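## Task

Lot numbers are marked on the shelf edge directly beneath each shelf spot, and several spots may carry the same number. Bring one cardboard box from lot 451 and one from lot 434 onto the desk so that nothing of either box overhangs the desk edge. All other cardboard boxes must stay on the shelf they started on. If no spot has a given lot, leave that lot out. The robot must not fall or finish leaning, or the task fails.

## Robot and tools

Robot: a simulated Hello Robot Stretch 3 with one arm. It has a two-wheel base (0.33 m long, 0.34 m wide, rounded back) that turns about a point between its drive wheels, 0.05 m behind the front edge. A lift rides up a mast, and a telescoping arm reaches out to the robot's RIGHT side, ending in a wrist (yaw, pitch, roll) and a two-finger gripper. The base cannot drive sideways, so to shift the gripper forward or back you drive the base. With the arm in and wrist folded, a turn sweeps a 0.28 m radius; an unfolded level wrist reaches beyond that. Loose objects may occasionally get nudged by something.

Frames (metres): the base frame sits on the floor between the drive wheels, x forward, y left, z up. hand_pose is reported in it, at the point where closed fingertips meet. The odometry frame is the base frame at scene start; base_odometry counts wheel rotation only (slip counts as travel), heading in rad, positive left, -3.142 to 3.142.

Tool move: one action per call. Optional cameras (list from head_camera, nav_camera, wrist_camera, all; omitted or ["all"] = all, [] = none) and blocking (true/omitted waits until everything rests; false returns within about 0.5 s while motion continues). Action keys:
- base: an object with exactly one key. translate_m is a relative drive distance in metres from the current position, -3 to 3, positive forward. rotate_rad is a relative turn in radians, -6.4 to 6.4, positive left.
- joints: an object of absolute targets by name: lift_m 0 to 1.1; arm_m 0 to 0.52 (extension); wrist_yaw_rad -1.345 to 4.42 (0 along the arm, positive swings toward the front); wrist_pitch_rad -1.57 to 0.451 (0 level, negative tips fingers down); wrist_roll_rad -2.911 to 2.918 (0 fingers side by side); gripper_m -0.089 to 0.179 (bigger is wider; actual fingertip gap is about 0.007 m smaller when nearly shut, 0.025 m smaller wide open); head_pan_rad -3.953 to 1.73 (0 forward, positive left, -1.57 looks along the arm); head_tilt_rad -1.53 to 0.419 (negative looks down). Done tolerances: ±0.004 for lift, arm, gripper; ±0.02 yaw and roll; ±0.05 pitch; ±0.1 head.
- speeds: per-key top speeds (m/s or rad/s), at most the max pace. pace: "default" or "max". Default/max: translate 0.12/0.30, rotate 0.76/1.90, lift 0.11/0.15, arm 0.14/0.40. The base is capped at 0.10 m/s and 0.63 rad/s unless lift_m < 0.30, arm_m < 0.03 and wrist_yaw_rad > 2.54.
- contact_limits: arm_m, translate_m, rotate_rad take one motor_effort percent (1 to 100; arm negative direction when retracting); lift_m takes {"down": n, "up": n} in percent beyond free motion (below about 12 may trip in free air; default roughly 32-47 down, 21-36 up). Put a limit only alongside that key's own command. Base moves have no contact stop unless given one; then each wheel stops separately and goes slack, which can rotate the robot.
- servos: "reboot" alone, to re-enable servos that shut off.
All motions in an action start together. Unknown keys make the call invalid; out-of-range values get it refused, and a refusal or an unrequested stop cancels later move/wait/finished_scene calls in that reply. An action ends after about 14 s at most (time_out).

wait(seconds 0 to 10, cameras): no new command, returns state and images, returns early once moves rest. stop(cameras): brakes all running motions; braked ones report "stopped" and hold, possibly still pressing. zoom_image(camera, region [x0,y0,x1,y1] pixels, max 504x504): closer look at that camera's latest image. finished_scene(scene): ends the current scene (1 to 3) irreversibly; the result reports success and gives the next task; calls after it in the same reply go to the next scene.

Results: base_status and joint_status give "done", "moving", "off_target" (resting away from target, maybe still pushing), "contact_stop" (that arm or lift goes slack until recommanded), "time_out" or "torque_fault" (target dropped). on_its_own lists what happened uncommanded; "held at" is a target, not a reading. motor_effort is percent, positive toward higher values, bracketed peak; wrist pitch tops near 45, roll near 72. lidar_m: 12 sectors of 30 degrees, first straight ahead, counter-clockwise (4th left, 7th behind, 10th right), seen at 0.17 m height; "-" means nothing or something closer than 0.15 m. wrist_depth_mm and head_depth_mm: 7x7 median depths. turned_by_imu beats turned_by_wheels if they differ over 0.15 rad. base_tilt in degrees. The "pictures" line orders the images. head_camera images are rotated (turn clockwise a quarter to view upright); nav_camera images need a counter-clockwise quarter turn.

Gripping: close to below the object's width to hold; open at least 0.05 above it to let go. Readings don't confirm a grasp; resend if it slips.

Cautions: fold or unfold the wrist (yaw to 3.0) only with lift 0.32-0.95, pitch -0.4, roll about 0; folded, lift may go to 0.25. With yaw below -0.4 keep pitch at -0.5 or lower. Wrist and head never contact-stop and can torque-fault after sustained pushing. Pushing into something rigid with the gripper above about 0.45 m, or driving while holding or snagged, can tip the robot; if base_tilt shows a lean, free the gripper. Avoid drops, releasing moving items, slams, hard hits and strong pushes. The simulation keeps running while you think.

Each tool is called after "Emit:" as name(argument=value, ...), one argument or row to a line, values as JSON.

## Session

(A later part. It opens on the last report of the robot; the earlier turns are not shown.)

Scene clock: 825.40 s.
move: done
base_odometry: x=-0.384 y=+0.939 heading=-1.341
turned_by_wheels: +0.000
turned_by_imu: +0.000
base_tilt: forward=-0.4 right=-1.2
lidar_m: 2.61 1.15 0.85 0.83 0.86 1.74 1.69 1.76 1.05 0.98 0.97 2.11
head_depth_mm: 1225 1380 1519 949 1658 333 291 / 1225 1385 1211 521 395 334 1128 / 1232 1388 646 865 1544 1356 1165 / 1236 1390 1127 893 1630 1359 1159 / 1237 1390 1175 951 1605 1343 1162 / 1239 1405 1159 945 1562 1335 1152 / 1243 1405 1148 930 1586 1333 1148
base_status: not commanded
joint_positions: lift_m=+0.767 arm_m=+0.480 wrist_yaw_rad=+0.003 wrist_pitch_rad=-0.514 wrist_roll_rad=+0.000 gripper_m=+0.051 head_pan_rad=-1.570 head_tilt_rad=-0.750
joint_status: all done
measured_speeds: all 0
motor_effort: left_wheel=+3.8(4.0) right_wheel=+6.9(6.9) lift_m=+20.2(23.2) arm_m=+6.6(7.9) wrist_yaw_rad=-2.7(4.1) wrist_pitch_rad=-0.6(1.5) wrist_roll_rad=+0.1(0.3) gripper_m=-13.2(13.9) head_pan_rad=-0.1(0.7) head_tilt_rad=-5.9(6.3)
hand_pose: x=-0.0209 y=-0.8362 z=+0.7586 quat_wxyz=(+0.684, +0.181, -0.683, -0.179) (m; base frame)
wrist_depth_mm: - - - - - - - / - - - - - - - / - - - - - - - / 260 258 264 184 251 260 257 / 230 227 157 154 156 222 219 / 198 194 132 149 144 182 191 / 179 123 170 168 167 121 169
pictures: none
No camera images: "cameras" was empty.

Contact made; release.

Emit:
move(
  joints={"gripper_m": 0.15},
  cameras=[],
)

Emit:
move(
  joints={"lift_m": 0.787},
  speeds={"lift_m": 0.05},
  cameras=["wrist_camera"],
)

Emit:
move(
  joints={"arm_m": 0.25, "head_pan_rad": -2.0, "head_tilt_rad": -0.5},
  cameras=["wrist_camera", "nav_camera"],
)

Emit:
move(
  joints={"arm_m": 0.0, "lift_m": 0.9, "head_pan_rad": -1.3},
  cameras=["nav_camera"],
)

Scene clock: 833.33 s.
move: done
base_odometry: x=-0.384 y=+0.939 heading=-1.341
turned_by_wheels: +0.000
turned_by_imu: +0.000
base_tilt: forward=-0.2 right=-1.2
lidar_m: 2.61 1.15 0.85 0.83 0.86 1.74 1.68 1.76 1.05 0.97 0.97 2.10
head_depth_mm: 1231 1399 1500 949 1660 334 291 / 1230 1386 1210 539 396 334 1131 / 1233 1384 647 863 1545 1356 1172 / 1230 1386 1123 891 1618 1351 1161 / 1241 1394 1177 948 1610 1346 1155 / 1241 1406 1164 940 1560 1345 1156 / 1247 1407 1144 938 1593 1328 1150
base_status: not commanded
joint_positions: lift_m=+0.767 arm_m=+0.480 wrist_yaw_rad=+0.003 wrist_pitch_rad=-0.526 wrist_roll_rad=+0.000 gripper_m=+0.150 head_pan_rad=-1.570 head_tilt_rad=-0.750
joint_status: all done
measured_speeds: all 0
motor_effort: left_wheel=+3.7(3.9) right_wheel=+6.3(7.1) lift_m=+25.1(25.4) arm_m=+0.4(2.9) wrist_yaw_rad=-2.4(4.6) wrist_pitch_rad=+1.5(1.7) wrist_roll_rad=+0.1(0.3) gripper_m=+0.8(82.2) head_pan_rad=+0.2(1.0) head_tilt_rad=-6.2(6.6)
hand_pose: x=-0.0210 y=-0.8345 z=+0.7563 quat_wxyz=(+0.683, +0.185, -0.682, -0.183) (m; base frame)
wrist_depth_mm: - - - - - - - / - - - - - - - / - - - - - - - / 261 260 258 179 236 253 250 / 223 216 209 152 156 215 214 / 201 128 183 152 157 129 182 / - 164 170 170 168 164 111
pictures: none
No camera images: "cameras" was empty.

Scene clock: 834.27 s.
move: done
base_odometry: x=-0.384 y=+0.939 heading=-1.341
turned_by_wheels: +0.000
turned_by_imu: +0.000
base_tilt: forward=-0.4 right=-1.1
lidar_m: 2.61 1.15 0.85 0.82 0.86 1.74 1.69 1.76 1.05 0.97 0.97 2.10
head_depth_mm: 1228 1379 1527 950 1666 305 - / 1232 1383 1213 467 370 323 1153 / 1234 1390 636 870 1539 1353 1162 / 1239 1379 744 924 1626 1364 1161 / 1235 1404 1176 948 1618 1348 1163 / 1245 1393 1162 943 1560 1343 1156 / 1242 1394 1142 934 1593 1332 1145
base_status: not commanded
joint_positions: lift_m=+0.787 arm_m=+0.480 wrist_yaw_rad=+0.003 wrist_pitch_rad=-0.526 wrist_roll_rad=+0.000 gripper_m=+0.150 head_pan_rad=-1.570 head_tilt_rad=-0.750
joint_status: all done
measured_speeds: all 0
motor_effort: left_wheel=+3.4(4.1) right_wheel=+7.0(7.4) lift_m=+30.4(32.1) arm_m=-0.8(1.3) wrist_yaw_rad=-2.7(4.4) wrist_pitch_rad=+1.6(1.7) wrist_roll_rad=+0.1(0.3) gripper_m=+0.9(1.3) head_pan_rad=+0.3(1.2) head_tilt_rad=-5.5(6.5)
hand_pose: x=-0.0210 y=-0.8344 z=+0.7761 quat_wxyz=(+0.683, +0.185, -0.682, -0.183) (m; base frame)
wrist_depth_mm: - - - - - - - / - - - - - - - / - - - - - - - / 281 274 277 275 273 273 269 / 250 240 240 180 189 241 239 / 224 128 205 164 163 125 203 / - 184 187 181 185 183 111
pictures: wrist_camera
camera_calibration:
wrist_camera: T_world_to_cam=[[-0.998908, -0.0364227, -0.0292719, -0.0219765], [-0.00239803, 0.665571, -0.74633, 1.16712], [0.0466659, -0.745445, -0.664932, 0.0612221], [0, 0, 0, 1]] pos_world=[-0.0220107, -0.731964, 0.911122]

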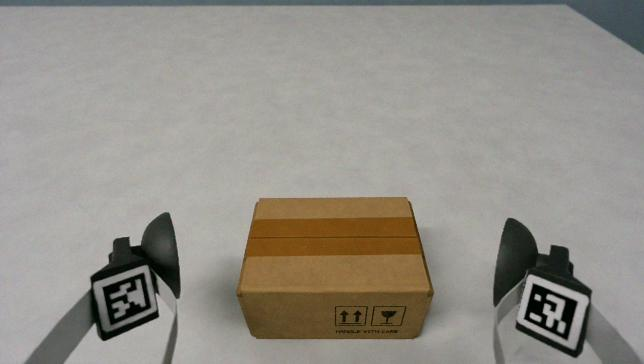

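Scene clock: 837.20 s.
move: done
base_odometry: x=-0.384 y=+0.939 heading=-1.341
turned_by_wheels: +0.000
turned_by_imu: +0.000
base_tilt: forward=-0.2 right=-1.1
lidar_m: 2.61 1.15 0.85 0.83 0.86 1.74 1.69 1.76 1.05 0.98 0.97 2.10
head_depth_mm: 1552 1693 1894 2135 2195 1661 1347 / 1463 1613 1777 1992 2109 1671 1344 / 1406 1545 1700 1880 2035 1632 1328 / 1341 1459 1598 1734 1033 1640 299 / 1295 1393 1520 1426 939 379 1219 / 1235 1330 1433 1319 930 424 1311 / 1194 1282 1365 1314 886 423 1271
base_status: not commanded
joint_positions: lift_m=+0.787 arm_m=+0.250 wrist_yaw_rad=+0.003 wrist_pitch_rad=-0.527 wrist_roll_rad=+0.000 gripper_m=+0.150 head_pan_rad=-2.001 head_tilt_rad=-0.500
joint_status: all done
measured_speeds: all 0
motor_effort: left_wheel=+3.5(4.0) right_wheel=+6.8(7.3) lift_m=+30.5(31.5) arm_m=-12.6(14.4) wrist_yaw_rad=-3.7(4.2) wrist_pitch_rad=+1.8(1.8) wrist_roll_rad=+0.0(0.3) gripper_m=+0.7(1.2) head_pan_rad=+3.8(4.6) head_tilt_rad=+3.9(6.5)
hand_pose: x=-0.0210 y=-0.6044 z=+0.7761 quat_wxyz=(+0.683, +0.185, -0.682, -0.183) (m; base frame)
wrist_depth_mm: - - - - - - - / - - - 341 - - - / - - - - - - - / - 275 272 277 277 274 271 / - 269 756 273 261 252 253 / - 128 - - - 123 - / 931 903 935 941 927 885 111
pictures: nav_camera (sideways), wrist_camera
camera_calibration:
nav_camera: T_world_to_cam=[[-0.17481, -0.421569, 0.889787, -1.11375], [-0.915608, 0.401933, 0.0105479, 0.0420305], [-0.362081, -0.812853, -0.456254, 0.549236], [0, 0, 0, 1]] pos_world=[0.042657, -0.0399691, 1.24115]
wrist_camera: T_world_to_cam=[[-0.998908, -0.036416, -0.0292796, -0.0135894], [-0.00239821, 0.665737, -0.746183, 1.01397], [0.0466655, -0.745297, -0.665097, 0.232889], [0, 0, 0, 1]] pos_world=[-0.0220107, -0.501957, 0.911099]

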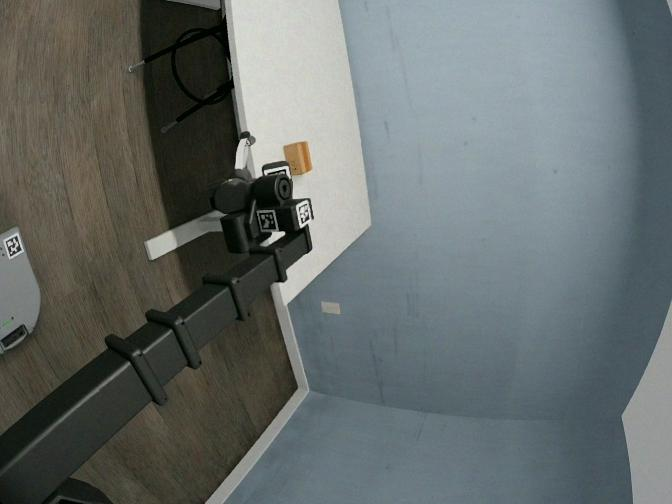

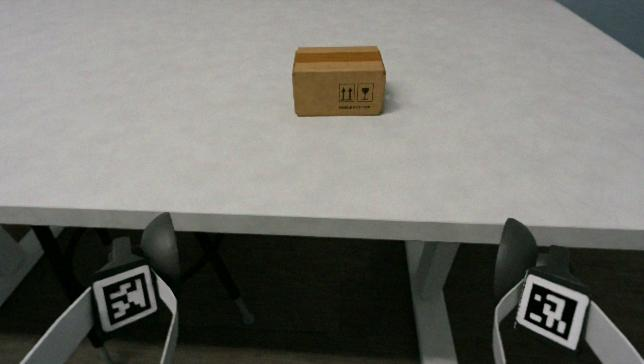

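Scene clock: 840.27 s.
move: done
base_odometry: x=-0.384 y=+0.939 heading=-1.341
turned_by_wheels: +0.000
turned_by_imu: +0.000
base_tilt: forward=-0.3 right=-1.3
lidar_m: 2.61 1.14 0.85 0.82 0.87 1.74 1.68 1.76 1.05 0.98 0.97 2.10
head_depth_mm: 1193 1263 1355 1396 968 1239 1284 / 1218 1303 1409 1390 921 1545 - / 1248 1345 1458 1371 951 1595 1299 / 1281 1387 1508 1359 944 1585 1291 / 1320 1432 1561 1340 979 1617 1321 / 1366 1483 1625 1325 1015 1562 1302 / 1406 1525 1679 1310 1056 1611 1309
base_status: not commanded
joint_positions: lift_m=+0.900 arm_m=+0.001 wrist_yaw_rad=+0.003 wrist_pitch_rad=-0.527 wrist_roll_rad=+0.000 gripper_m=+0.150 head_pan_rad=-1.299 head_tilt_rad=-0.500
joint_status: all done
measured_speeds: all 0
motor_effort: left_wheel=+3.5(4.0) right_wheel=+6.1(7.3) lift_m=+29.3(33.2) arm_m=-12.8(14.2) wrist_yaw_rad=-3.9(4.4) wrist_pitch_rad=+1.8(1.9) wrist_roll_rad=-0.2(0.3) gripper_m=+0.7(1.2) head_pan_rad=-3.3(6.2) head_tilt_rad=+4.2(4.7)
hand_pose: x=-0.0210 y=-0.3549 z=+0.8890 quat_wxyz=(+0.683, +0.185, -0.682, -0.184) (m; base frame)
wrist_depth_mm: - - - - - - - / - - - 622 - - - / - - - - - - - / - - - - - - - / - 992 - - - - - / - 128 - - - 122 - / - - - - - - 111
pictures: nav_camera (sideways)
camera_calibration:
nav_camera: T_world_to_cam=[[0.138874, -0.434615, 0.889845, -1.11574], [-0.958561, -0.284692, 0.01055, 0.0422898], [0.248746, -0.854436, -0.456141, 0.545362], [0, 0, 0, 1]] pos_world=[0.0598276, -0.00690044, 1.24115]

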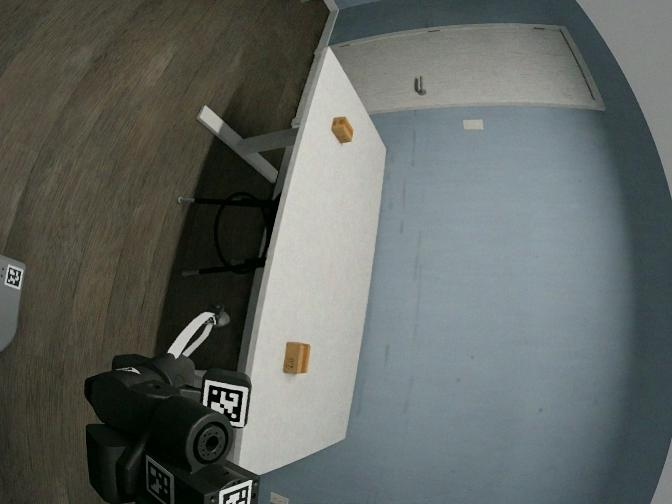

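Emit:
finished_scene(
  scene=2,
  done=true,
)

The scene is finished: the task was done.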